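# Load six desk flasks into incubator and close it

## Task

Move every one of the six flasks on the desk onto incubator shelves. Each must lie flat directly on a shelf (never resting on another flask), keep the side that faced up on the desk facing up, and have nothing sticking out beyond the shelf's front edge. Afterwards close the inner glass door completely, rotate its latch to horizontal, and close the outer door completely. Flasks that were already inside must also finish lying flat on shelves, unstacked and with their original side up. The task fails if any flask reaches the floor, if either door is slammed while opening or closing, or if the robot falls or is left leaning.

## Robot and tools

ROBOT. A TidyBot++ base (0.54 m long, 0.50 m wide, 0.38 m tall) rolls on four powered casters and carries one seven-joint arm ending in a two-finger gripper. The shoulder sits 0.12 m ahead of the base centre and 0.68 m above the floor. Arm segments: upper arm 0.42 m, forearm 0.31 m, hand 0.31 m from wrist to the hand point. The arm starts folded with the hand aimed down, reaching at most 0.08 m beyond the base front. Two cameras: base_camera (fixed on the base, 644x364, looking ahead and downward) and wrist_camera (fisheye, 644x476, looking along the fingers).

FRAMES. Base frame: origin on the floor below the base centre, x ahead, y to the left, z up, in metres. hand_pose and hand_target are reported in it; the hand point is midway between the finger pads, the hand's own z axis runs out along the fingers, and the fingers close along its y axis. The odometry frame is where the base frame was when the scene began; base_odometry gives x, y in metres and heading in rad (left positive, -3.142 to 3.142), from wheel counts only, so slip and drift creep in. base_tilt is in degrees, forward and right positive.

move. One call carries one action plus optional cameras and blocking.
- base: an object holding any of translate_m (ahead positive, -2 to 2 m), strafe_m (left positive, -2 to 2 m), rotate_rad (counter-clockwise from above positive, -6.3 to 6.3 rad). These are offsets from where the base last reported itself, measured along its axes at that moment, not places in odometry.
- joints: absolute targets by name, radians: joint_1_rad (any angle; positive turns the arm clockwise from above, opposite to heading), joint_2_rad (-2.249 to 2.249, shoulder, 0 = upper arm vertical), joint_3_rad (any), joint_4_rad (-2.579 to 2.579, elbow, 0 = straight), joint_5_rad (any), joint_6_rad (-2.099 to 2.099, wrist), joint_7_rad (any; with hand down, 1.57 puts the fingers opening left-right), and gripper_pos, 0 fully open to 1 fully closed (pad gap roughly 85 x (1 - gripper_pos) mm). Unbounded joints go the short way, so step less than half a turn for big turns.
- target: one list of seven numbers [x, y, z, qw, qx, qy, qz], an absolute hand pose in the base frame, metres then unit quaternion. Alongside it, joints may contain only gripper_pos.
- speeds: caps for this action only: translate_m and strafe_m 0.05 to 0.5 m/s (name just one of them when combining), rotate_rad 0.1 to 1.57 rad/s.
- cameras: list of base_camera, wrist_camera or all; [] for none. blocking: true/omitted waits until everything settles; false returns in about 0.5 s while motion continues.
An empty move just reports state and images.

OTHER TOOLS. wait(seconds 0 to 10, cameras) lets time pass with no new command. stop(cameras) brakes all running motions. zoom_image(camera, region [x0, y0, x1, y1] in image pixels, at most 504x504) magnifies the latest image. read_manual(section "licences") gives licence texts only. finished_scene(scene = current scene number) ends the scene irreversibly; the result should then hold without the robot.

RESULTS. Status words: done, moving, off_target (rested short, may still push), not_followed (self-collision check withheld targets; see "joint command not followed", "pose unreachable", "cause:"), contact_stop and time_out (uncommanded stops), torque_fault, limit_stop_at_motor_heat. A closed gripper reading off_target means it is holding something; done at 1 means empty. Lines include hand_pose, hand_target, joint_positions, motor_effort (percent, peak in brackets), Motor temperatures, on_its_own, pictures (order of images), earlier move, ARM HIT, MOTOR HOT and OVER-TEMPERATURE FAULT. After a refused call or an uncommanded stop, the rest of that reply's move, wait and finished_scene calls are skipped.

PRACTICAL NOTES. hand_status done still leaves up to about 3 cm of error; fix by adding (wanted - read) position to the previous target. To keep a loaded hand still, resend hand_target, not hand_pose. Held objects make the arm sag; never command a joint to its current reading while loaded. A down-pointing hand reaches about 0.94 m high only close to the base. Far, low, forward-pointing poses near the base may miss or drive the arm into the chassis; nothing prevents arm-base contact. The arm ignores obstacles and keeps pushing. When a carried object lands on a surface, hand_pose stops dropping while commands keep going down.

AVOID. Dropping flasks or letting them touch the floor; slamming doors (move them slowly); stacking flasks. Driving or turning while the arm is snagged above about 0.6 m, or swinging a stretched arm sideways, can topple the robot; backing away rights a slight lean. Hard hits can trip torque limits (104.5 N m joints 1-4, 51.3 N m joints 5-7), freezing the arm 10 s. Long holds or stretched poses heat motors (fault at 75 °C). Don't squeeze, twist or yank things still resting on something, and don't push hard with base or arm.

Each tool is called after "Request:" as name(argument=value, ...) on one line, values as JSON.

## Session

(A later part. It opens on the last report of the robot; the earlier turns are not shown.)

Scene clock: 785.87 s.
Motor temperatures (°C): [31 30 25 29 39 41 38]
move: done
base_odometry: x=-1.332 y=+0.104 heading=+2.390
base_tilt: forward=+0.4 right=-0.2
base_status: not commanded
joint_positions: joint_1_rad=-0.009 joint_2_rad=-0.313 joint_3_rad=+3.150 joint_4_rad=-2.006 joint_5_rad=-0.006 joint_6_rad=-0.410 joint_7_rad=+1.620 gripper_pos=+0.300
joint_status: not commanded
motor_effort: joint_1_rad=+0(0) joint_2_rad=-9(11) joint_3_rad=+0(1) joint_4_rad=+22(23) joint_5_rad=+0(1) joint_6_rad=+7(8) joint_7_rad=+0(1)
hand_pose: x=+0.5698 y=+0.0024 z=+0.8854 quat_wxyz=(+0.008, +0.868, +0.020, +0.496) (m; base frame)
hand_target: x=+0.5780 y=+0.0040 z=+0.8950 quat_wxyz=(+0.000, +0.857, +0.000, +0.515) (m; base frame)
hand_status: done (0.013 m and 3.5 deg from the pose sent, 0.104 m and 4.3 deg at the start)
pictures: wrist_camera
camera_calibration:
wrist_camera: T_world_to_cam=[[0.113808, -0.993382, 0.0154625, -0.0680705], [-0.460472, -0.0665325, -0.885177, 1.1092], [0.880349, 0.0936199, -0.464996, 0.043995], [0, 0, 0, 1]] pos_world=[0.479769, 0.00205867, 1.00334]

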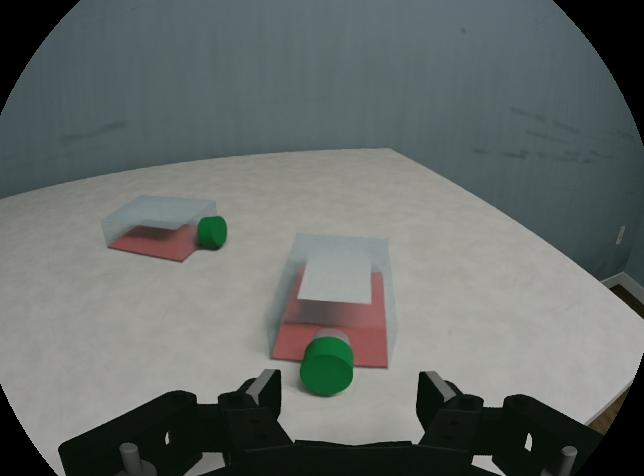

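Request:
move(base={"strafe_m": 0.013}, speeds={"strafe_m": 0.05}, target=[0.617, 0.004, 0.866, 0, 0.857, 0, 0.515], cameras=["wrist_camera"])

Request:
zoom_image(camera="wrist_camera", region=[200, 270, 480, 476])

Scene clock: 793.53 s.
Motor temperatures (°C): [31 30 25 29 39 41 38]
move: done
base_odometry: x=-1.341 y=+0.095 heading=+2.390
base_tilt: forward=+0.2 right=-0.1
base_status: done
joint_positions: joint_1_rad=-0.003 joint_2_rad=-0.200 joint_3_rad=+3.140 joint_4_rad=-2.019 joint_5_rad=-0.006 joint_6_rad=-0.276 joint_7_rad=+1.614 gripper_pos=+0.300
joint_status: not commanded
motor_effort: joint_1_rad=+0(1) joint_2_rad=-12(15) joint_3_rad=+0(3) joint_4_rad=+22(23) joint_5_rad=+0(1) joint_6_rad=+7(8) joint_7_rad=+0(1)
hand_pose: x=+0.6096 y=+0.0044 z=+0.8611 quat_wxyz=(+0.007, +0.866, +0.019, +0.500) (m; base frame)
hand_target: x=+0.6170 y=+0.0040 z=+0.8660 quat_wxyz=(+0.000, +0.857, +0.000, +0.515) (m; base frame)
hand_status: done (0.009 m and 3.1 deg from the pose sent, 0.051 m and 3.5 deg at the start)
pictures: wrist_camera
camera_calibration:
wrist_camera: T_world_to_cam=[[0.113063, -0.99349, 0.0139474, -0.0683425], [-0.452904, -0.0640264, -0.889258, 1.1051], [0.884361, 0.0942255, -0.457194, -0.0116877], [0, 0, 0, 1]] pos_world=[0.518569, 0.00395947, 0.978332]

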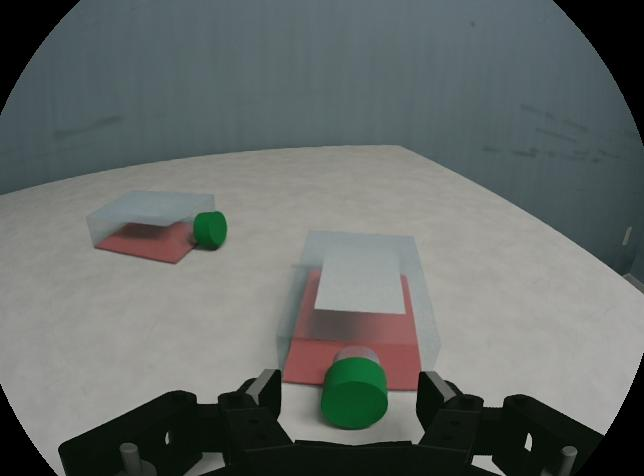

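Scaled by 1.800.

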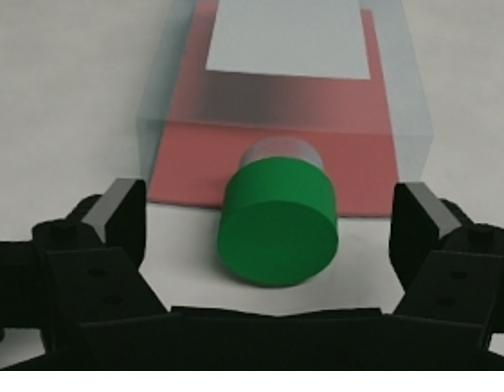

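Request:
move(target=[0.619, 0.004, 0.857, 0, 0.857, 0, 0.515], cameras=["wrist_camera"])

Request:
zoom_image(camera="wrist_camera", region=[200, 270, 480, 476])

Scene clock: 801.53 s.
Motor temperatures (°C): [31 30 25 29 39 41 38]
move: done
base_odometry: x=-1.341 y=+0.095 heading=+2.390
base_tilt: forward=+0.3 right=-0.1
base_status: not commanded
joint_positions: joint_1_rad=-0.001 joint_2_rad=-0.195 joint_3_rad=+3.139 joint_4_rad=-2.040 joint_5_rad=-0.006 joint_6_rad=-0.238 joint_7_rad=+1.612 gripper_pos=+0.300
joint_status: not commanded
motor_effort: joint_1_rad=+0(0) joint_2_rad=-12(13) joint_3_rad=+0(1) joint_4_rad=+20(22) joint_5_rad=+1(1) joint_6_rad=+7(8) joint_7_rad=+0(1)
hand_pose: x=+0.6112 y=+0.0034 z=+0.8568 quat_wxyz=(+0.008, +0.863, +0.017, +0.505) (m; base frame)
hand_target: x=+0.6190 y=+0.0040 z=+0.8570 quat_wxyz=(+0.000, +0.857, +0.000, +0.515) (m; base frame)
hand_status: done (0.008 m and 2.5 deg from the pose sent, 0.010 m and 3.1 deg at the start)
pictures: wrist_camera
camera_calibration:
wrist_camera: T_world_to_cam=[[0.109728, -0.993868, 0.0136367, -0.0672465], [-0.44252, -0.061132, -0.894673, 1.1001], [0.89002, 0.092136, -0.446514, -0.0275947], [0, 0, 0, 1]] pos_world=[0.518754, 0.00295956, 0.972824]

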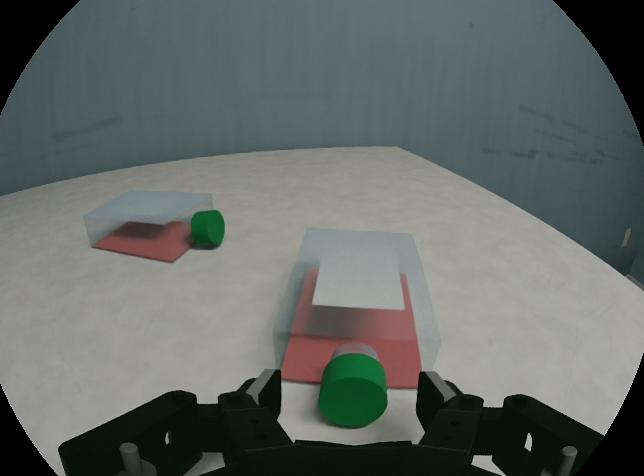

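Scaled by 1.800.

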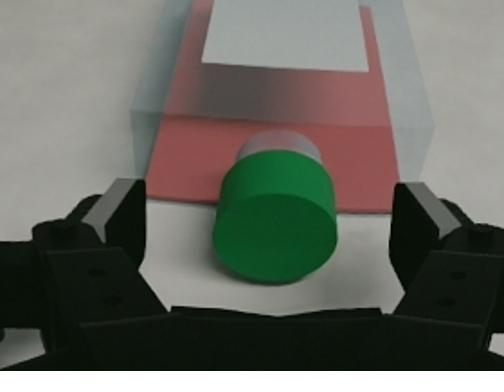

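Request:
move(base={"translate_m": 0.007, "strafe_m": -0.002}, speeds={"translate_m": 0.05}, cameras=[])

Request:
move(joints={"gripper_pos": 0.6}, cameras=[])

Request:
move(joints={"gripper_pos": 0.8}, cameras=["wrist_camera"])

Request:
zoom_image(camera="wrist_camera", region=[200, 270, 480, 476])

Scene clock: 806.43 s.
Motor temperatures (°C): [30 30 25 29 39 41 38]
move: done
base_odometry: x=-1.344 y=+0.101 heading=+2.390
base_tilt: forward=+0.2 right=-0.2
base_status: done
joint_positions: joint_1_rad=+0.000 joint_2_rad=-0.190 joint_3_rad=+3.139 joint_4_rad=-2.041 joint_5_rad=-0.006 joint_6_rad=-0.238 joint_7_rad=+1.612 gripper_pos=+0.300
joint_status: not commanded
motor_effort: joint_1_rad=+0(1) joint_2_rad=-13(15) joint_3_rad=+0(1) joint_4_rad=+21(22) joint_5_rad=+0(1) joint_6_rad=+7(8) joint_7_rad=+0(1)
hand_pose: x=+0.6122 y=+0.0033 z=+0.8539 quat_wxyz=(+0.008, +0.864, +0.017, +0.502) (m; base frame)
hand_target: x=+0.6190 y=+0.0040 z=+0.8570 quat_wxyz=(+0.000, +0.857, +0.000, +0.515) (m; base frame)
hand_status: not commanded
pictures: none
No camera images: "cameras" was empty.

Scene clock: 807.13 s.
Motor temperatures (°C): [30 30 25 29 39 41 38]
move: done
base_odometry: x=-1.344 y=+0.101 heading=+2.390
base_tilt: forward=+0.2 right=-0.1
base_status: not commanded
joint_positions: joint_1_rad=+0.000 joint_2_rad=-0.190 joint_3_rad=+3.139 joint_4_rad=-2.041 joint_5_rad=-0.006 joint_6_rad=-0.238 joint_7_rad=+1.612 gripper_pos=+0.600
joint_status: all done
motor_effort: joint_1_rad=+0(0) joint_2_rad=-13(13) joint_3_rad=+0(1) joint_4_rad=+21(22) joint_5_rad=+0(1) joint_6_rad=+7(8) joint_7_rad=+0(0)
hand_pose: x=+0.6122 y=+0.0033 z=+0.8539 quat_wxyz=(+0.008, +0.864, +0.017, +0.502) (m; base frame)
hand_target: x=+0.6190 y=+0.0040 z=+0.8570 quat_wxyz=(+0.000, +0.857, +0.000, +0.515) (m; base frame)
hand_status: not commanded
pictures: none
No camera images: "cameras" was empty.

Scene clock: 807.77 s.
Motor temperatures (°C): [30 30 25 29 39 41 38]
move: off_target
base_odometry: x=-1.344 y=+0.101 heading=+2.390
base_tilt: forward=+0.3 right=-0.1
base_status: not commanded
joint_positions: joint_1_rad=+0.000 joint_2_rad=-0.190 joint_3_rad=+3.139 joint_4_rad=-2.041 joint_5_rad=-0.006 joint_6_rad=-0.236 joint_7_rad=+1.612 gripper_pos=+0.697
joint_status: gripper_pos off_target (ended at +0.697, target +0.800)
motor_effort: joint_1_rad=+0(0) joint_2_rad=-12(13) joint_3_rad=+0(1) joint_4_rad=+20(22) joint_5_rad=+1(1) joint_6_rad=+7(8) joint_7_rad=+0(0)
hand_pose: x=+0.6124 y=+0.0032 z=+0.8543 quat_wxyz=(+0.008, +0.864, +0.017, +0.503) (m; base frame)
hand_target: x=+0.6190 y=+0.0040 z=+0.8570 quat_wxyz=(+0.000, +0.857, +0.000, +0.515) (m; base frame)
hand_status: not commanded
pictures: wrist_camera
camera_calibration:
wrist_camera: T_world_to_cam=[[0.109423, -0.993908, 0.0131653, -0.0668761], [-0.446048, -0.0609349, -0.892932, 1.09907], [0.888295, 0.0918349, -0.449999, -0.0256635], [0, 0, 0, 1]] pos_world=[0.520351, 0.00285952, 0.970723]

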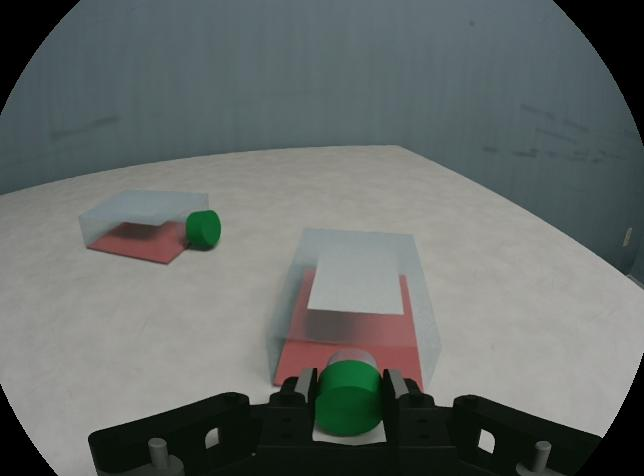

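Scaled by 1.800.

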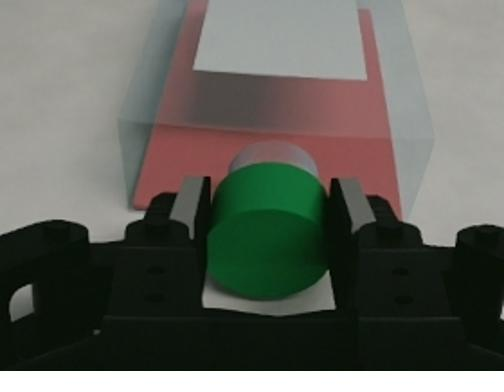

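Request:
move(joints={"gripper_pos": 0.9}, cameras=[])

Request:
move(target=[0.617, 0.004, 0.890, 0, 0.857, 0, 0.515], cameras=["wrist_camera"])

Scene clock: 809.97 s.
Motor temperatures (°C): [30 30 25 29 39 41 38]
move: off_target
base_odometry: x=-1.344 y=+0.101 heading=+2.390
base_tilt: forward=+0.2 right=-0.2
base_status: not commanded
joint_positions: joint_1_rad=+0.000 joint_2_rad=-0.190 joint_3_rad=+3.139 joint_4_rad=-2.041 joint_5_rad=-0.006 joint_6_rad=-0.236 joint_7_rad=+1.612 gripper_pos=+0.697
joint_status: gripper_pos off_target (ended at +0.697, target +0.900)
motor_effort: joint_1_rad=+0(0) joint_2_rad=-13(13) joint_3_rad=+0(1) joint_4_rad=+21(21) joint_5_rad=+0(1) joint_6_rad=+7(7) joint_7_rad=+0(0)
hand_pose: x=+0.6124 y=+0.0032 z=+0.8543 quat_wxyz=(+0.008, +0.864, +0.017, +0.503) (m; base frame)
hand_target: x=+0.6190 y=+0.0040 z=+0.8570 quat_wxyz=(+0.000, +0.857, +0.000, +0.515) (m; base frame)
hand_status: not commanded
pictures: none
No camera images: "cameras" was empty.

Scene clock: 810.87 s.
Motor temperatures (°C): [30 30 25 29 39 41 38]
move: done
base_odometry: x=-1.344 y=+0.101 heading=+2.390
base_tilt: forward=+0.3 right=-0.2
base_status: not commanded
joint_positions: joint_1_rad=+0.000 joint_2_rad=-0.190 joint_3_rad=+3.139 joint_4_rad=-1.982 joint_5_rad=-0.006 joint_6_rad=-0.277 joint_7_rad=+1.612 gripper_pos=+0.697
joint_status: not commanded
motor_effort: joint_1_rad=+0(0) joint_2_rad=-14(15) joint_3_rad=+0(1) joint_4_rad=+23(23) joint_5_rad=+0(1) joint_6_rad=+8(9) joint_7_rad=+0(0)
hand_pose: x=+0.6197 y=+0.0034 z=+0.8772 quat_wxyz=(+0.008, +0.859, +0.017, +0.511) (m; base frame)
hand_target: x=+0.6170 y=+0.0040 z=+0.8900 quat_wxyz=(+0.000, +0.857, +0.000, +0.515) (m; base frame)
hand_status: done (0.013 m and 2.2 deg from the pose sent, 0.036 m and 2.7 deg at the start)
pictures: wrist_camera
camera_calibration:
wrist_camera: T_world_to_cam=[[0.109338, -0.99389, 0.0150891, -0.0695], [-0.429487, -0.0609269, -0.901015, 1.11968], [0.896429, 0.0920343, -0.433525, -0.0414641], [0, 0, 0, 1]] pos_world=[0.525659, 0.00295959, 0.991925]

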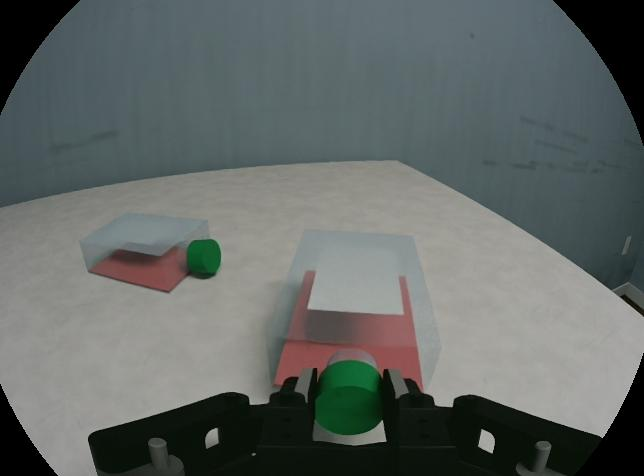

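Request:
move(target=[0.55, 0.0, 0.97, 0, 0.857, 0, 0.515], cameras=["wrist_camera"])

Request:
move(base={"translate_m": -1.023, "strafe_m": -0.98, "rotate_rad": -1.206}, speeds={"rotate_rad": 0.5}, cameras=["wrist_camera"])

Scene clock: 817.60 s.
Motor temperatures (°C): [30 30 25 29 39 41 38]
move: done
base_odometry: x=-1.344 y=+0.101 heading=+2.390
base_tilt: forward=+0.3 right=-0.1
base_status: not commanded
joint_positions: joint_1_rad=+0.000 joint_2_rad=-0.366 joint_3_rad=+3.139 joint_4_rad=-1.831 joint_5_rad=-0.006 joint_6_rad=-0.574 joint_7_rad=+1.612 gripper_pos=+0.697
joint_status: not commanded
motor_effort: joint_1_rad=+0(1) joint_2_rad=-8(16) joint_3_rad=+0(1) joint_4_rad=+22(24) joint_5_rad=+1(1) joint_6_rad=+9(9) joint_7_rad=+0(1)
hand_pose: x=+0.5588 y=+0.0038 z=+0.9674 quat_wxyz=(+0.008, +0.852, +0.018, +0.524) (m; base frame)
hand_target: x=+0.5500 y=+0.0000 z=+0.9700 quat_wxyz=(+0.000, +0.857, +0.000, +0.515) (m; base frame)
hand_status: done (0.010 m and 2.5 deg from the pose sent, 0.116 m and 2.2 deg at the start)
pictures: wrist_camera
camera_calibration:
wrist_camera: T_world_to_cam=[[0.110613, -0.993688, 0.0186525, -0.067926], [-0.402273, -0.0619252, -0.913423, 1.1716], [0.908813, 0.0935333, -0.406583, 0.0191844], [0, 0, 0, 1]] pos_world=[0.46138, 0.00325979, 1.07923]

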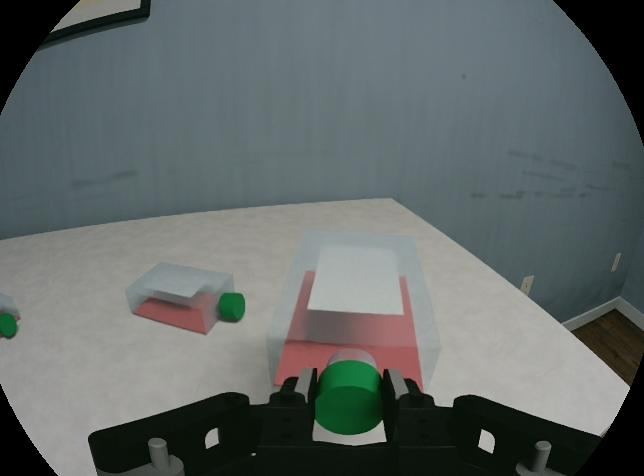

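Scene clock: 821.87 s.
Motor temperatures (°C): [30 30 25 29 39 41 38]
move: done
base_odometry: x=+0.072 y=+0.119 heading=+1.184
base_tilt: forward=+0.2 right=-0.2
base_status: done
joint_positions: joint_1_rad=-0.002 joint_2_rad=-0.366 joint_3_rad=+3.140 joint_4_rad=-1.831 joint_5_rad=-0.006 joint_6_rad=-0.576 joint_7_rad=+1.612 gripper_pos=+0.697
joint_status: not commanded
motor_effort: joint_1_rad=+0(2) joint_2_rad=-8(11) joint_3_rad=+0(4) joint_4_rad=+23(24) joint_5_rad=+1(1) joint_6_rad=+8(9) joint_7_rad=+0(1)
hand_pose: x=+0.5585 y=+0.0039 z=+0.9669 quat_wxyz=(+0.007, +0.852, +0.018, +0.523) (m; base frame)
hand_target: x=+0.5500 y=+0.0000 z=+0.9700 quat_wxyz=(+0.000, +0.857, +0.000, +0.515) (m; base frame)
hand_status: not commanded
pictures: wrist_camera
camera_calibration:
wrist_camera: T_world_to_cam=[[0.111072, -0.993651, 0.0179198, -0.0673194], [-0.404076, -0.0616275, -0.912647, 1.17123], [0.907957, 0.094129, -0.408356, 0.0215464], [0, 0, 0, 1]] pos_world=[0.461182, 0.00326005, 1.07893]

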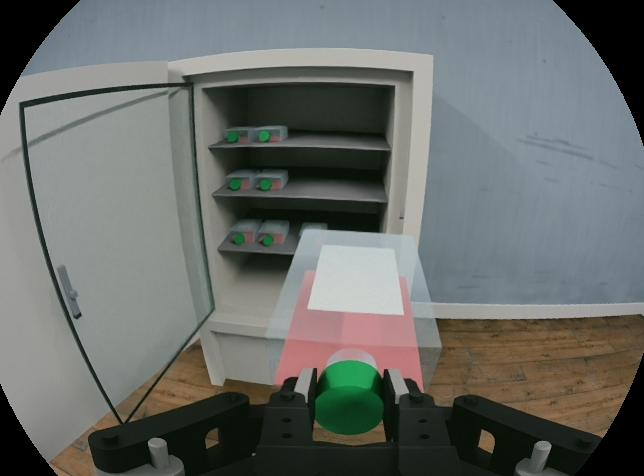

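Request:
move(base={"translate_m": 0.35}, target=[0.68, 0.0, 0.72, 0, 0.857, 0, 0.515], cameras=["wrist_camera"])

Request:
zoom_image(camera="wrist_camera", region=[150, 150, 500, 430])

Scene clock: 826.57 s.
Motor temperatures (°C): [30 30 25 29 39 41 38]
move: done
base_odometry: x=+0.205 y=+0.443 heading=+1.183
base_tilt: forward=+0.3 right=-0.1
base_status: done
joint_positions: joint_1_rad=-0.002 joint_2_rad=+0.175 joint_3_rad=+3.140 joint_4_rad=-2.214 joint_5_rad=-0.006 joint_6_rad=+0.271 joint_7_rad=+1.612 gripper_pos=+0.697
joint_status: not commanded
motor_effort: joint_1_rad=+0(1) joint_2_rad=-22(26) joint_3_rad=+0(2) joint_4_rad=+17(23) joint_5_rad=+0(1) joint_6_rad=+8(9) joint_7_rad=+0(1)
hand_pose: x=+0.6731 y=+0.0025 z=+0.7050 quat_wxyz=(+0.008, +0.872, +0.016, +0.490) (m; base frame)
hand_target: x=+0.6800 y=+0.0000 z=+0.7200 quat_wxyz=(+0.000, +0.857, +0.000, +0.515) (m; base frame)
hand_status: done (0.017 m and 3.9 deg from the pose sent, 0.275 m and 2.4 deg at the start)
pictures: wrist_camera
camera_calibration:
wrist_camera: T_world_to_cam=[[0.107386, -0.994157, 0.0109325, -0.0693457], [-0.472703, -0.0607273, -0.879127, 1.00101], [0.874655, 0.0892379, -0.476462, -0.118901], [0, 0, 0, 1]] pos_world=[0.584626, 0.00245881, 0.824125]

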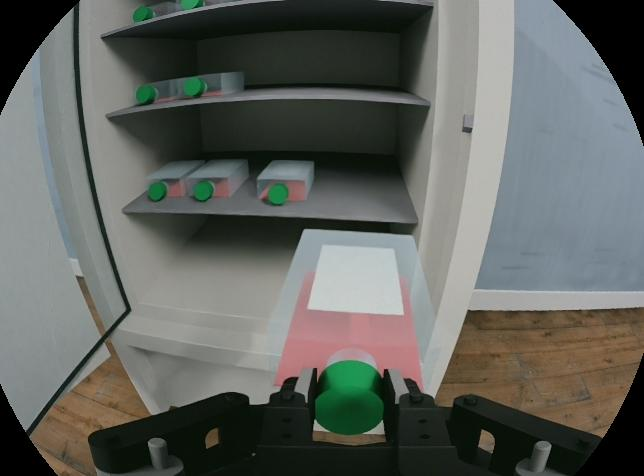

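Scaled by 1.440.

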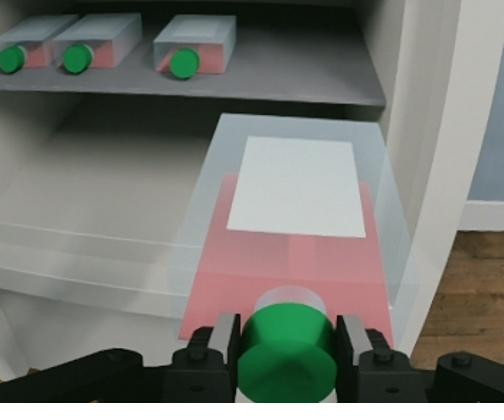

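Request:
move(base={"translate_m": 0.41}, speeds={"translate_m": 0.2}, cameras=["wrist_camera"])

Request:
zoom_image(camera="wrist_camera", region=[100, 100, 600, 476])

Scene clock: 843.17 s.
Motor temperatures (°C): [30 30 25 29 39 41 38]
move: done
base_odometry: x=+0.360 y=+0.823 heading=+1.183
base_tilt: forward=+0.3 right=-0.1
base_status: done
joint_positions: joint_1_rad=-0.002 joint_2_rad=+0.176 joint_3_rad=+3.140 joint_4_rad=-2.219 joint_5_rad=-0.006 joint_6_rad=+0.278 joint_7_rad=+1.612 gripper_pos=+0.697
joint_status: not commanded
motor_effort: joint_1_rad=+0(1) joint_2_rad=-22(24) joint_3_rad=+0(1) joint_4_rad=+17(19) joint_5_rad=+1(1) joint_6_rad=+8(8) joint_7_rad=+0(1)
hand_pose: x=+0.6722 y=+0.0025 z=+0.7039 quat_wxyz=(+0.008, +0.871, +0.016, +0.490) (m; base frame)
hand_target: x=+0.6800 y=+0.0000 z=+0.7200 quat_wxyz=(+0.000, +0.857, +0.000, +0.515) (m; base frame)
hand_status: not commanded
pictures: wrist_camera
camera_calibration:
wrist_camera: T_world_to_cam=[[0.10729, -0.994166, 0.0110423, -0.0692713], [-0.472194, -0.0607264, -0.8794, 0.99955], [0.874941, 0.0891365, -0.475955, -0.119221], [0, 0, 0, 1]] pos_world=[0.583725, 0.00245878, 0.823025]

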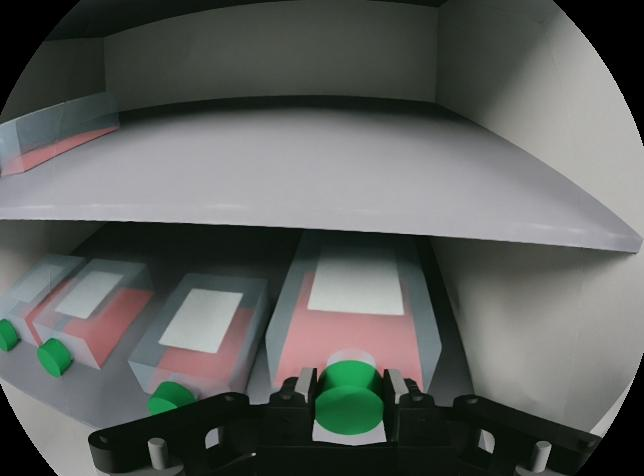

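Scaled by 1.008.

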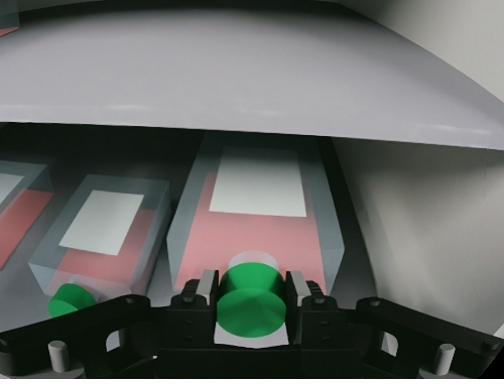

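Request:
move(target=[0.684, 0.0, 0.668, 0, 0.848, 0, 0.53], cameras=["wrist_camera"])

Scene clock: 848.97 s.
Motor temperatures (°C): [30 30 25 29 39 41 38]
move: done
base_odometry: x=+0.360 y=+0.823 heading=+1.183
base_tilt: forward=+0.2 right=-0.2
base_status: not commanded
joint_positions: joint_1_rad=-0.002 joint_2_rad=+0.327 joint_3_rad=+3.140 joint_4_rad=-2.312 joint_5_rad=-0.006 joint_6_rad=+0.557 joint_7_rad=+1.612 gripper_pos=+0.697
joint_status: not commanded
motor_effort: joint_1_rad=+0(1) joint_2_rad=-25(27) joint_3_rad=-1(1) joint_4_rad=+14(18) joint_5_rad=+0(1) joint_6_rad=+8(9) joint_7_rad=+1(1)
hand_pose: x=+0.6772 y=+0.0020 z=+0.6527 quat_wxyz=(+0.010, +0.863, +0.016, +0.505) (m; base frame)
hand_target: x=+0.6840 y=+0.0000 z=+0.6680 quat_wxyz=(+0.000, +0.848, +0.000, +0.530) (m; base frame)
hand_status: done (0.017 m and 3.9 deg from the pose sent, 0.038 m and 5.7 deg at the start)
pictures: wrist_camera
camera_calibration:
wrist_camera: T_world_to_cam=[[0.105799, -0.994261, 0.0158596, -0.0718871], [-0.441068, -0.0612161, -0.895383, 0.946175], [0.891216, 0.0877351, -0.445013, -0.17908], [0, 0, 0, 1]] pos_world=[0.584532, 0.00215825, 0.768636]

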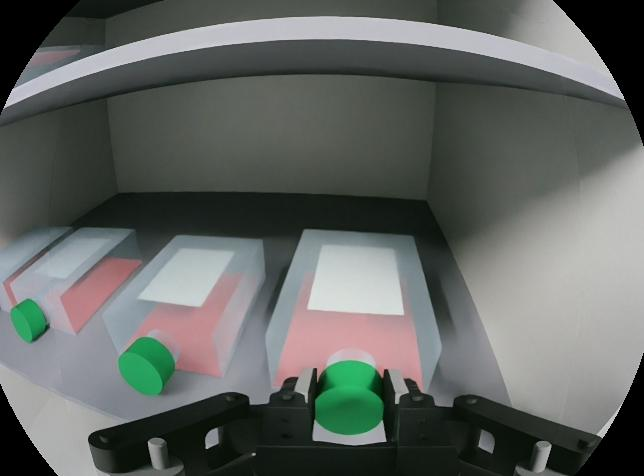

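Request:
move(target=[0.688, 0.0, 0.650, 0, 0.848, 0, 0.53], base={"translate_m": 0.01}, speeds={"translate_m": 0.05}, cameras=["wrist_camera"])

Scene clock: 851.63 s.
Motor temperatures (°C): [30 30 25 29 39 41 38]
move: done
base_odometry: x=+0.364 y=+0.832 heading=+1.183
base_tilt: forward=+0.3 right=-0.1
base_status: done
joint_positions: joint_1_rad=-0.002 joint_2_rad=+0.382 joint_3_rad=+3.140 joint_4_rad=-2.319 joint_5_rad=-0.006 joint_6_rad=+0.630 joint_7_rad=+1.612 gripper_pos=+0.697
joint_status: not commanded
motor_effort: joint_1_rad=+0(1) joint_2_rad=-26(27) joint_3_rad=-1(1) joint_4_rad=+13(16) joint_5_rad=+0(1) joint_6_rad=+8(9) joint_7_rad=+0(1)
hand_pose: x=+0.6828 y=+0.0019 z=+0.6384 quat_wxyz=(+0.010, +0.860, +0.016, +0.510) (m; base frame)
hand_target: x=+0.6880 y=+0.0000 z=+0.6500 quat_wxyz=(+0.000, +0.848, +0.000, +0.530) (m; base frame)
hand_status: done (0.013 m and 3.4 deg from the pose sent, 0.011 m and 3.9 deg at the start)
pictures: wrist_camera
camera_calibration:
wrist_camera: T_world_to_cam=[[0.105374, -0.994283, 0.0172645, -0.0729292], [-0.432247, -0.061431, -0.89966, 0.932491], [0.895577, 0.0873382, -0.436249, -0.19907], [0, 0, 0, 1]] pos_world=[0.589034, 0.00215808, 0.75334]

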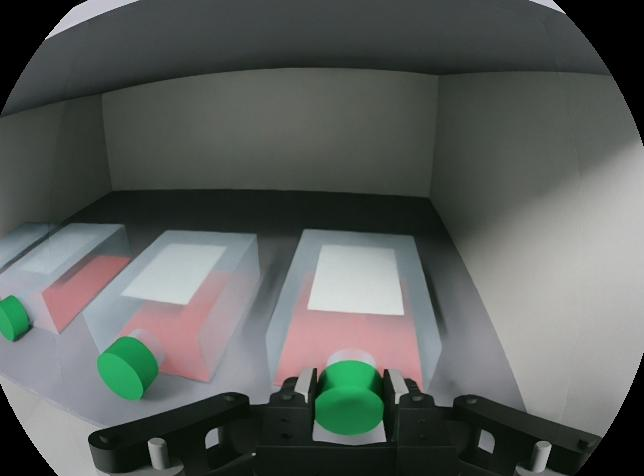

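Request:
move(target=[0.688, 0.0, 0.638, 0, 0.853, 0, 0.522], cameras=["wrist_camera"])

Scene clock: 853.70 s.
Motor temperatures (°C): [30 30 25 29 39 41 38]
move: done
base_odometry: x=+0.364 y=+0.832 heading=+1.183
base_tilt: forward=+0.3 right=-0.1
base_status: not commanded
joint_positions: joint_1_rad=-0.002 joint_2_rad=+0.396 joint_3_rad=+3.140 joint_4_rad=-2.319 joint_5_rad=-0.006 joint_6_rad=+0.639 joint_7_rad=+1.612 gripper_pos=+0.697
joint_status: not commanded
motor_effort: joint_1_rad=+0(0) joint_2_rad=-25(26) joint_3_rad=-1(2) joint_4_rad=+13(14) joint_5_rad=+1(1) joint_6_rad=+8(8) joint_7_rad=+0(0)
hand_pose: x=+0.6835 y=+0.0019 z=+0.6328 quat_wxyz=(+0.010, +0.861, +0.016, +0.507) (m; base frame)
hand_target: x=+0.6880 y=+0.0000 z=+0.6380 quat_wxyz=(+0.000, +0.853, +0.000, +0.522) (m; base frame)
hand_status: done (0.007 m and 2.9 deg from the pose sent, 0.006 m and 2.7 deg at the start)
pictures: wrist_camera
camera_calibration:
wrist_camera: T_world_to_cam=[[0.105458, -0.994284, 0.0166944, -0.0726027], [-0.437047, -0.0614219, -0.897339, 0.929649], [0.893235, 0.0873355, -0.441026, -0.197457], [0, 0, 0, 1]] pos_world=[0.590332, 0.00215808, 0.748339]

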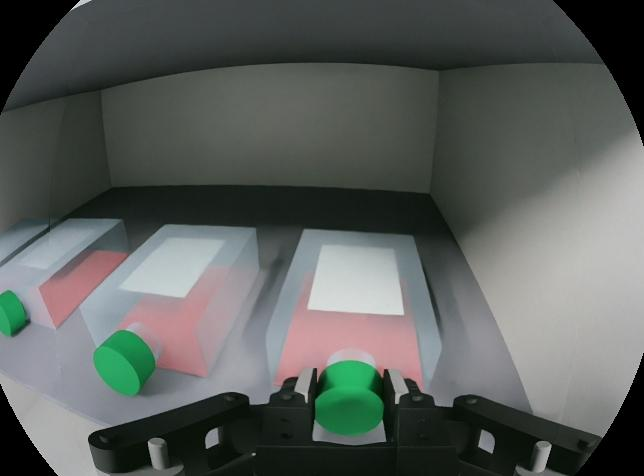

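Request:
move(target=[0.688, 0.0, 0.629, 0, 0.853, 0, 0.522], cameras=["wrist_camera"])

Scene clock: 855.90 s.
Motor temperatures (°C): [30 30 25 29 39 41 38]
move: done
base_odometry: x=+0.364 y=+0.832 heading=+1.183
base_tilt: forward=+0.3 right=-0.1
base_status: not commanded
joint_positions: joint_1_rad=-0.002 joint_2_rad=+0.416 joint_3_rad=+3.140 joint_4_rad=-2.322 joint_5_rad=-0.006 joint_6_rad=+0.681 joint_7_rad=+1.612 gripper_pos=+0.697
joint_status: not commanded
motor_effort: joint_1_rad=+0(0) joint_2_rad=-24(25) joint_3_rad=-1(1) joint_4_rad=+11(13) joint_5_rad=+1(1) joint_6_rad=+7(8) joint_7_rad=+0(0)
hand_pose: x=+0.6878 y=+0.0018 z=+0.6321 quat_wxyz=(+0.010, +0.856, +0.016, +0.516) (m; base frame)
hand_target: x=+0.6880 y=+0.0000 z=+0.6290 quat_wxyz=(+0.000, +0.853, +0.000, +0.522) (m; base frame)
hand_status: done (0.004 m and 2.3 deg from the pose sent, 0.006 m and 2.9 deg at the start)
pictures: wrist_camera
camera_calibration:
wrist_camera: T_world_to_cam=[[0.104971, -0.994295, 0.0189551, -0.0741684], [-0.419202, -0.0615248, -0.905806, 0.92394], [0.901804, 0.0871375, -0.423269, -0.218712], [0, 0, 0, 1]] pos_world=[0.592339, 0.002158, 0.745743]

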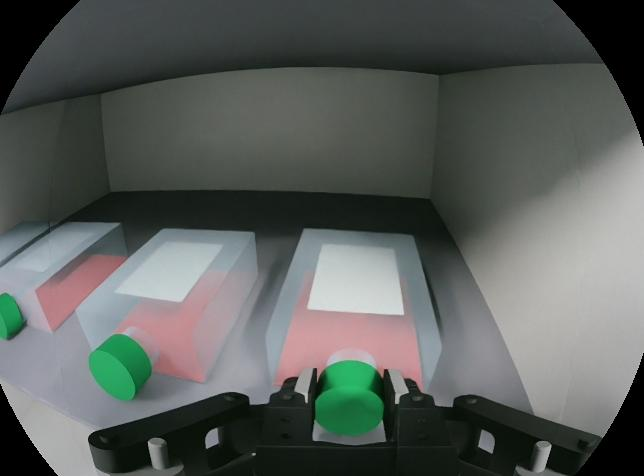

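Request:
move(target=[0.688, 0.0, 0.630, 0, 0.8605, 0, 0.5095], cameras=[])

Request:
move(joints={"gripper_pos": 0.62}, cameras=[])

Request:
move(joints={"gripper_pos": 0.45}, cameras=["wrist_camera"])

Scene clock: 858.33 s.
Motor temperatures (°C): [30 30 25 29 39 41 38]
move: done
base_odometry: x=+0.364 y=+0.832 heading=+1.183
base_tilt: forward=+0.2 right=-0.1
base_status: not commanded
joint_positions: joint_1_rad=-0.002 joint_2_rad=+0.412 joint_3_rad=+3.140 joint_4_rad=-2.314 joint_5_rad=-0.006 joint_6_rad=+0.661 joint_7_rad=+1.612 gripper_pos=+0.697
joint_status: not commanded
motor_effort: joint_1_rad=+0(0) joint_2_rad=-23(25) joint_3_rad=-1(2) joint_4_rad=+12(12) joint_5_rad=+1(1) joint_6_rad=+6(7) joint_7_rad=+0(1)
hand_pose: x=+0.6884 y=+0.0019 z=+0.6322 quat_wxyz=(+0.010, +0.858, +0.016, +0.513) (m; base frame)
hand_target: x=+0.6880 y=+0.0000 z=+0.6300 quat_wxyz=(+0.000, +0.860, +0.000, +0.509) (m; base frame)
hand_status: done (0.003 m and 2.2 deg from the pose sent, 0.003 m and 2.3 deg at the start)
pictures: none
No camera images: "cameras" was empty.

Scene clock: 859.00 s.
Motor temperatures (°C): [30 30 25 29 39 41 38]
move: done
base_odometry: x=+0.364 y=+0.832 heading=+1.183
base_tilt: forward=+0.2 right=-0.1
base_status: not commanded
joint_positions: joint_1_rad=-0.002 joint_2_rad=+0.412 joint_3_rad=+3.140 joint_4_rad=-2.314 joint_5_rad=-0.006 joint_6_rad=+0.661 joint_7_rad=+1.612 gripper_pos=+0.620
joint_status: all done
motor_effort: joint_1_rad=+0(0) joint_2_rad=-25(26) joint_3_rad=-1(1) joint_4_rad=+12(13) joint_5_rad=+0(1) joint_6_rad=+7(8) joint_7_rad=+0(1)
hand_pose: x=+0.6884 y=+0.0019 z=+0.6322 quat_wxyz=(+0.010, +0.858, +0.016, +0.513) (m; base frame)
hand_target: x=+0.6880 y=+0.0000 z=+0.6300 quat_wxyz=(+0.000, +0.860, +0.000, +0.509) (m; base frame)
hand_status: not commanded
pictures: none
No camera images: "cameras" was empty.

Scene clock: 859.60 s.
Motor temperatures (°C): [30 30 25 29 39 41 38]
move: done
base_odometry: x=+0.364 y=+0.832 heading=+1.183
base_tilt: forward=+0.3 right=-0.1
base_status: not commanded
joint_positions: joint_1_rad=-0.002 joint_2_rad=+0.412 joint_3_rad=+3.140 joint_4_rad=-2.314 joint_5_rad=-0.006 joint_6_rad=+0.661 joint_7_rad=+1.612 gripper_pos=+0.450
joint_status: all done
motor_effort: joint_1_rad=+0(0) joint_2_rad=-25(26) joint_3_rad=-1(2) joint_4_rad=+12(13) joint_5_rad=+0(1) joint_6_rad=+7(8) joint_7_rad=+0(0)
hand_pose: x=+0.6884 y=+0.0019 z=+0.6322 quat_wxyz=(+0.010, +0.858, +0.016, +0.513) (m; base frame)
hand_target: x=+0.6880 y=+0.0000 z=+0.6300 quat_wxyz=(+0.000, +0.860, +0.000, +0.509) (m; base frame)
hand_status: not commanded
pictures: wrist_camera
camera_calibration:
wrist_camera: T_world_to_cam=[[0.10516, -0.994292, 0.0180331, -0.0737642], [-0.426025, -0.0614283, -0.902623, 0.926967], [0.898579, 0.087237, -0.430053, -0.212745], [0, 0, 0, 1]] pos_world=[0.593836, 0.00215805, 0.746541]

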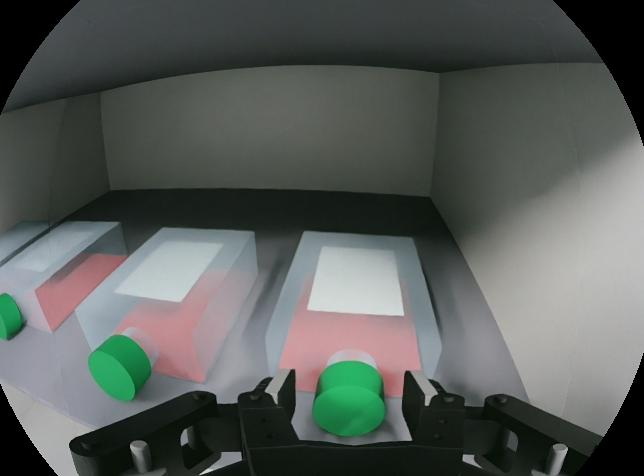

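Request:
move(base={"translate_m": -0.25}, speeds={"translate_m": 0.3}, cameras=["wrist_camera"])

Request:
move(base={"translate_m": -0.57}, target=[0.50, 0, 0.97, 0, 0.857, 0, 0.515], joints={"gripper_pos": 0.3}, cameras=[])

Request:
move(base={"translate_m": -0.1, "strafe_m": 0.884, "rotate_rad": 1.571}, cameras=[])

Request:
move(base={"translate_m": 0.811, "strafe_m": -0.44, "rotate_rad": 1.031}, cameras=["wrist_camera", "base_camera"])

Scene clock: 881.03 s.
Motor temperatures (°C): [30 30 25 29 39 41 38]
move: done
base_odometry: x=+0.269 y=+0.600 heading=+1.183
base_tilt: forward=+0.2 right=-0.2
base_status: done
joint_positions: joint_1_rad=-0.002 joint_2_rad=+0.413 joint_3_rad=+3.140 joint_4_rad=-2.316 joint_5_rad=-0.006 joint_6_rad=+0.661 joint_7_rad=+1.612 gripper_pos=+0.450
joint_status: not commanded
motor_effort: joint_1_rad=+0(6) joint_2_rad=-25(28) joint_3_rad=+0(3) joint_4_rad=+12(14) joint_5_rad=+1(1) joint_6_rad=+7(8) joint_7_rad=+0(0)
hand_pose: x=+0.6874 y=+0.0020 z=+0.6305 quat_wxyz=(+0.010, +0.859, +0.016, +0.511) (m; base frame)
hand_target: x=+0.6880 y=+0.0000 z=+0.6300 quat_wxyz=(+0.000, +0.860, +0.000, +0.509) (m; base frame)
hand_status: not commanded
pictures: wrist_camera
camera_calibration:
wrist_camera: T_world_to_cam=[[0.105398, -0.994271, 0.0177755, -0.0735261], [-0.429319, -0.061619, -0.901049, 0.926235], [0.896982, 0.0873375, -0.433354, -0.209409], [0, 0, 0, 1]] pos_world=[0.593236, 0.00225803, 0.745141]

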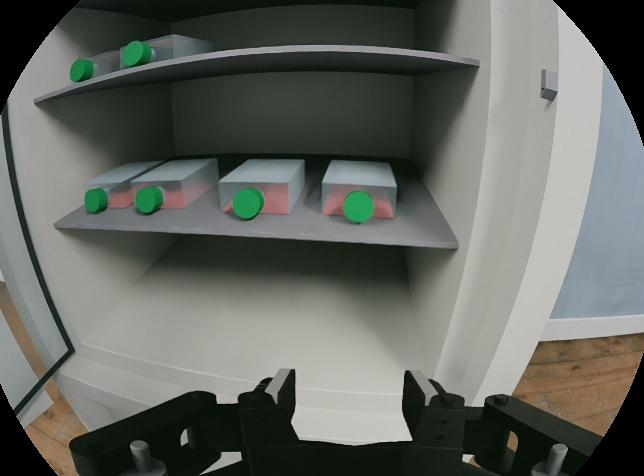

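Scene clock: 883.63 s.
Motor temperatures (°C): [30 30 25 29 39 41 38]
move: done
base_odometry: x=+0.054 y=+0.073 heading=+1.183
base_tilt: forward=+0.3 right=-0.1
base_status: done
joint_positions: joint_1_rad=-0.002 joint_2_rad=-0.494 joint_3_rad=+3.140 joint_4_rad=-1.884 joint_5_rad=-0.006 joint_6_rad=-0.638 joint_7_rad=+1.612 gripper_pos=+0.300
joint_status: all done
motor_effort: joint_1_rad=+0(1) joint_2_rad=-3(28) joint_3_rad=+0(2) joint_4_rad=+22(23) joint_5_rad=+0(1) joint_6_rad=+7(8) joint_7_rad=+0(1)
hand_pose: x=+0.5081 y=+0.0039 z=+0.9713 quat_wxyz=(+0.007, +0.849, +0.018, +0.528) (m; base frame)
hand_target: x=+0.5000 y=+0.0000 z=+0.9700 quat_wxyz=(+0.000, +0.857, +0.000, +0.515) (m; base frame)
hand_status: done (0.009 m and 2.9 deg from the pose sent, 0.388 m and 2.2 deg at the start)
pictures: none
No camera images: "cameras" was empty.

Scene clock: 887.13 s.
Motor temperatures (°C): [30 30 25 29 39 41 38]
move: done
base_odometry: x=-0.803 y=+0.314 heading=+2.755
base_tilt: forward=+0.3 right=-0.2
base_status: done
joint_positions: joint_1_rad=-0.002 joint_2_rad=-0.492 joint_3_rad=+3.143 joint_4_rad=-1.884 joint_5_rad=-0.006 joint_6_rad=-0.641 joint_7_rad=+1.612 gripper_pos=+0.300
joint_status: not commanded
motor_effort: joint_1_rad=+0(1) joint_2_rad=-3(7) joint_3_rad=+0(3) joint_4_rad=+21(23) joint_5_rad=+0(1) joint_6_rad=+8(8) joint_7_rad=+0(1)
hand_pose: x=+0.5083 y=+0.0026 z=+0.9699 quat_wxyz=(+0.007, +0.850, +0.016, +0.526) (m; base frame)
hand_target: x=+0.5000 y=+0.0000 z=+0.9700 quat_wxyz=(+0.000, +0.857, +0.000, +0.515) (m; base frame)
hand_status: not commanded
pictures: none
No camera images: "cameras" was empty.

Scene clock: 890.37 s.
Motor temperatures (°C): [30 30 25 29 39 41 38]
move: done
base_odometry: x=-1.388 y=+1.028 heading=-2.497
base_tilt: forward=+0.2 right=-0.1
base_status: done
joint_positions: joint_1_rad=-0.002 joint_2_rad=-0.495 joint_3_rad=+3.147 joint_4_rad=-1.883 joint_5_rad=-0.006 joint_6_rad=-0.643 joint_7_rad=+1.612 gripper_pos=+0.300
joint_status: not commanded
motor_effort: joint_1_rad=+0(1) joint_2_rad=-3(4) joint_3_rad=+0(2) joint_4_rad=+22(22) joint_5_rad=+0(1) joint_6_rad=+8(8) joint_7_rad=+0(1)
hand_pose: x=+0.5071 y=+0.0009 z=+0.9712 quat_wxyz=(+0.007, +0.849, +0.015, +0.527) (m; base frame)
hand_target: x=+0.5000 y=+0.0000 z=+0.9700 quat_wxyz=(+0.000, +0.857, +0.000, +0.515) (m; base frame)
hand_status: not commanded
pictures: base_camera, wrist_camera
camera_calibration:
wrist_camera: T_world_to_cam=[[0.105942, -0.994239, 0.0162557, -0.0604285], [-0.394514, -0.0570326, -0.917118, 1.15377], [0.912762, 0.0907484, -0.398284, 0.0579794], [0, 0, 0, 1]] pos_world=[0.408657, 0.000460289, 1.08221]

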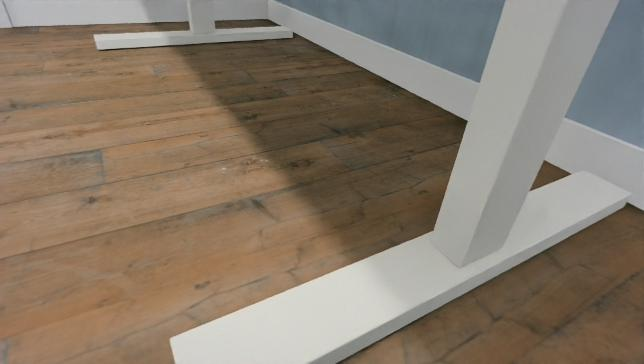

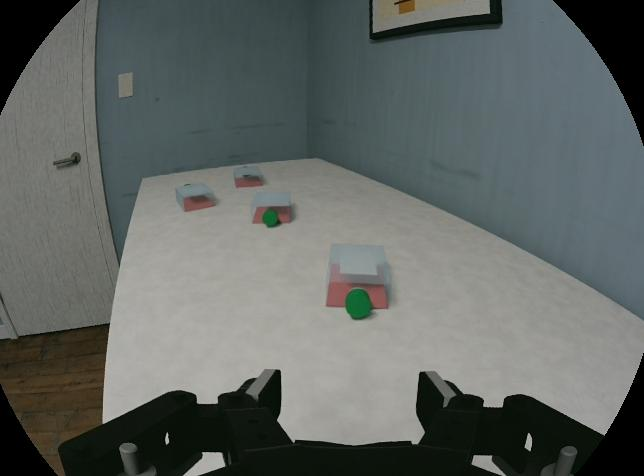

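Request:
move(target=[0.725, -0.003, 0.905, 0, 0.857, 0, 0.515], cameras=["wrist_camera"])

Request:
zoom_image(camera="wrist_camera", region=[200, 270, 480, 476])

Scene clock: 899.87 s.
Motor temperatures (°C): [30 30 25 29 39 41 38]
move: done
base_odometry: x=-1.388 y=+1.028 heading=-2.497
base_tilt: forward=+0.3 right=-0.1
base_status: not commanded
joint_positions: joint_1_rad=-0.002 joint_2_rad=+0.043 joint_3_rad=+3.147 joint_4_rad=-1.708 joint_5_rad=-0.006 joint_6_rad=-0.382 joint_7_rad=+1.612 gripper_pos=+0.300
joint_status: not commanded
motor_effort: joint_1_rad=+0(1) joint_2_rad=-22(23) joint_3_rad=-1(1) joint_4_rad=+21(23) joint_5_rad=+0(1) joint_6_rad=+7(8) joint_7_rad=+0(1)
hand_pose: x=+0.7098 y=+0.0004 z=+0.8799 quat_wxyz=(+0.008, +0.875, +0.015, +0.483) (m; base frame)
hand_target: x=+0.7250 y=-0.0030 z=+0.9050 quat_wxyz=(+0.000, +0.857, +0.000, +0.515) (m; base frame)
hand_status: done (0.030 m and 4.6 deg from the pose sent, 0.228 m and 2.5 deg at the start)
pictures: wrist_camera
camera_calibration:
wrist_camera: T_world_to_cam=[[0.105105, -0.994431, 0.00774084, -0.0728992], [-0.486711, -0.0582269, -0.871621, 1.17537], [0.867217, 0.0878438, -0.49012, -0.0502494], [0, 0, 0, 1]] pos_world=[0.623305, 0.000359104, 1.00041]

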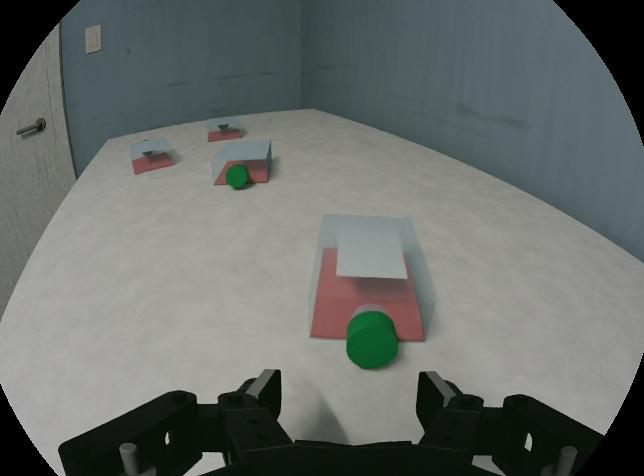

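Scaled by 1.800.

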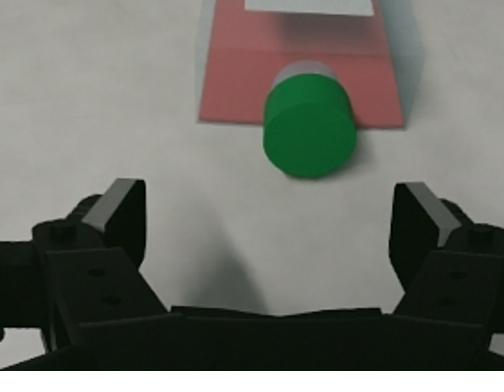

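Request:
move(base={"strafe_m": -0.0145}, speeds={"strafe_m": 0.05}, target=[0.770, -0.003, 0.889, 0, 0.85, 0, 0.527], cameras=["wrist_camera"])

Request:
zoom_image(camera="wrist_camera", region=[200, 270, 480, 476])

Scene clock: 909.43 s.
Motor temperatures (°C): [30 30 25 29 39 41 38]
move: done
base_odometry: x=-1.396 y=+1.040 heading=-2.497
base_tilt: forward=+0.3 right=-0.2
base_status: done
joint_positions: joint_1_rad=+0.007 joint_2_rad=+0.152 joint_3_rad=+3.147 joint_4_rad=-1.658 joint_5_rad=-0.006 joint_6_rad=-0.289 joint_7_rad=+1.612 gripper_pos=+0.300
joint_status: not commanded
motor_effort: joint_1_rad=+0(3) joint_2_rad=-26(28) joint_3_rad=+0(3) joint_4_rad=+21(23) joint_5_rad=+1(1) joint_6_rad=+7(8) joint_7_rad=+0(1)
hand_pose: x=+0.7571 y=-0.0056 z=+0.8661 quat_wxyz=(+0.011, +0.867, +0.011, +0.498) (m; base frame)
hand_target: x=+0.7700 y=-0.0030 z=+0.8890 quat_wxyz=(+0.000, +0.850, +0.000, +0.527) (m; base frame)
hand_status: done (0.026 m and 4.3 deg from the pose sent, 0.061 m and 6.1 deg at the start)
pictures: wrist_camera
camera_calibration:
wrist_camera: T_world_to_cam=[[0.0952835, -0.995378, 0.0120074, -0.0799438], [-0.457721, -0.054521, -0.887423, 1.17774], [0.883976, 0.0790607, -0.4608, -0.135605], [0, 0, 0, 1]] pos_world=[0.666562, -0.00464204, 0.983622]

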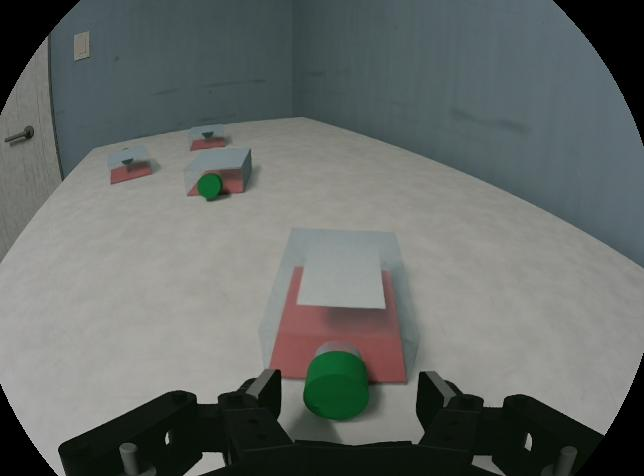

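Scaled by 1.800.

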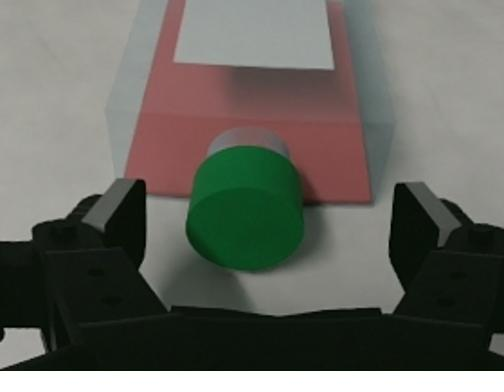

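Request:
move(base={"translate_m": 0.011, "strafe_m": 0.006}, speeds={"translate_m": 0.05}, cameras=["wrist_camera"])

Request:
zoom_image(camera="wrist_camera", region=[200, 270, 480, 476])

Scene clock: 913.67 s.
Motor temperatures (°C): [30 30 25 29 39 41 38]
move: done
base_odometry: x=-1.402 y=+1.028 heading=-2.497
base_tilt: forward=+0.3 right=-0.1
base_status: done
joint_positions: joint_1_rad=+0.007 joint_2_rad=+0.154 joint_3_rad=+3.147 joint_4_rad=-1.657 joint_5_rad=-0.006 joint_6_rad=-0.288 joint_7_rad=+1.612 gripper_pos=+0.300
joint_status: not commanded
motor_effort: joint_1_rad=+0(1) joint_2_rad=-26(27) joint_3_rad=+0(2) joint_4_rad=+21(23) joint_5_rad=+1(1) joint_6_rad=+7(8) joint_7_rad=+0(0)
hand_pose: x=+0.7578 y=-0.0057 z=+0.8658 quat_wxyz=(+0.011, +0.867, +0.011, +0.498) (m; base frame)
hand_target: x=+0.7700 y=-0.0030 z=+0.8890 quat_wxyz=(+0.000, +0.850, +0.000, +0.527) (m; base frame)
hand_status: not commanded
pictures: wrist_camera
camera_calibration:
wrist_camera: T_world_to_cam=[[0.0949621, -0.995408, 0.0120822, -0.0799559], [-0.457426, -0.054412, -0.887581, 1.1777], [0.884162, 0.0787598, -0.460493, -0.136692], [0, 0, 0, 1]] pos_world=[0.667161, -0.00474208, 0.983323]

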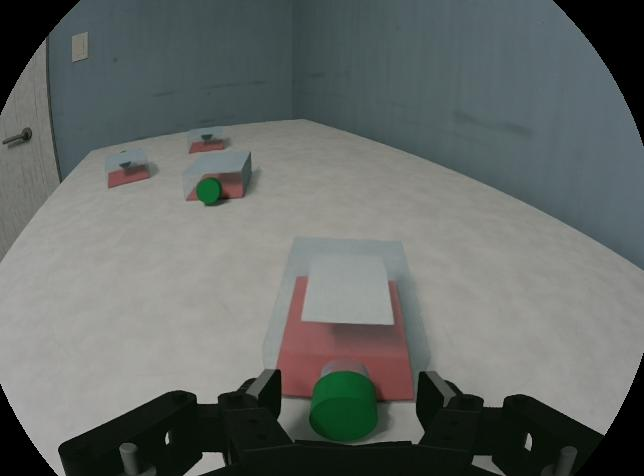

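Scaled by 1.800.

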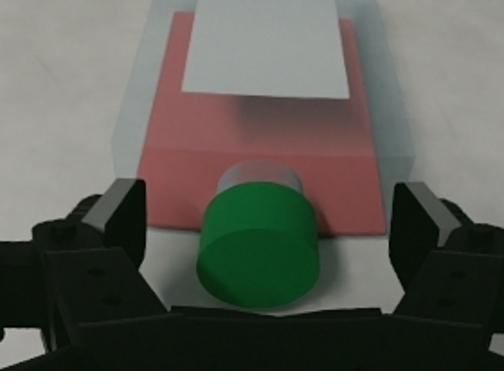

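Request:
move(target=[0.772, -0.001, 0.880, 0, 0.85, 0, 0.527], cameras=["wrist_camera"])

Request:
zoom_image(camera="wrist_camera", region=[200, 270, 480, 476])

Scene clock: 916.53 s.
Motor temperatures (°C): [30 30 25 29 39 41 38]
move: done
base_odometry: x=-1.402 y=+1.028 heading=-2.497
base_tilt: forward=+0.3 right=-0.1
base_status: not commanded
joint_positions: joint_1_rad=+0.007 joint_2_rad=+0.156 joint_3_rad=+3.147 joint_4_rad=-1.660 joint_5_rad=-0.006 joint_6_rad=-0.258 joint_7_rad=+1.612 gripper_pos=+0.300
joint_status: not commanded
motor_effort: joint_1_rad=+0(0) joint_2_rad=-26(27) joint_3_rad=-1(1) joint_4_rad=+21(23) joint_5_rad=+0(1) joint_6_rad=+7(8) joint_7_rad=+0(0)
hand_pose: x=+0.7620 y=-0.0057 z=+0.8709 quat_wxyz=(+0.012, +0.861, +0.010, +0.509) (m; base frame)
hand_target: x=+0.7720 y=-0.0010 z=+0.8800 quat_wxyz=(+0.000, +0.850, +0.000, +0.527) (m; base frame)
hand_status: done (0.014 m and 3.0 deg from the pose sent, 0.021 m and 4.3 deg at the start)
pictures: wrist_camera
camera_calibration:
wrist_camera: T_world_to_cam=[[0.0946737, -0.995399, 0.0147476, -0.08255], [-0.435254, -0.0547117, -0.898644, 1.17687], [0.895316, 0.078659, -0.438431, -0.165771], [0, 0, 0, 1]] pos_world=[0.66847, -0.00474219, 0.986126]

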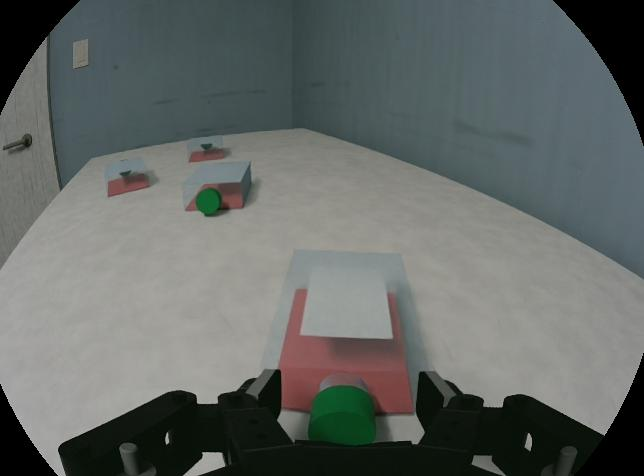

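Scaled by 1.800.

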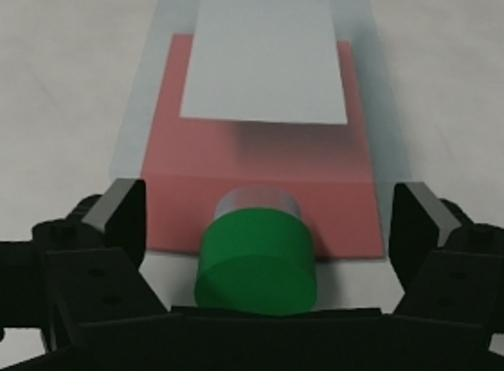

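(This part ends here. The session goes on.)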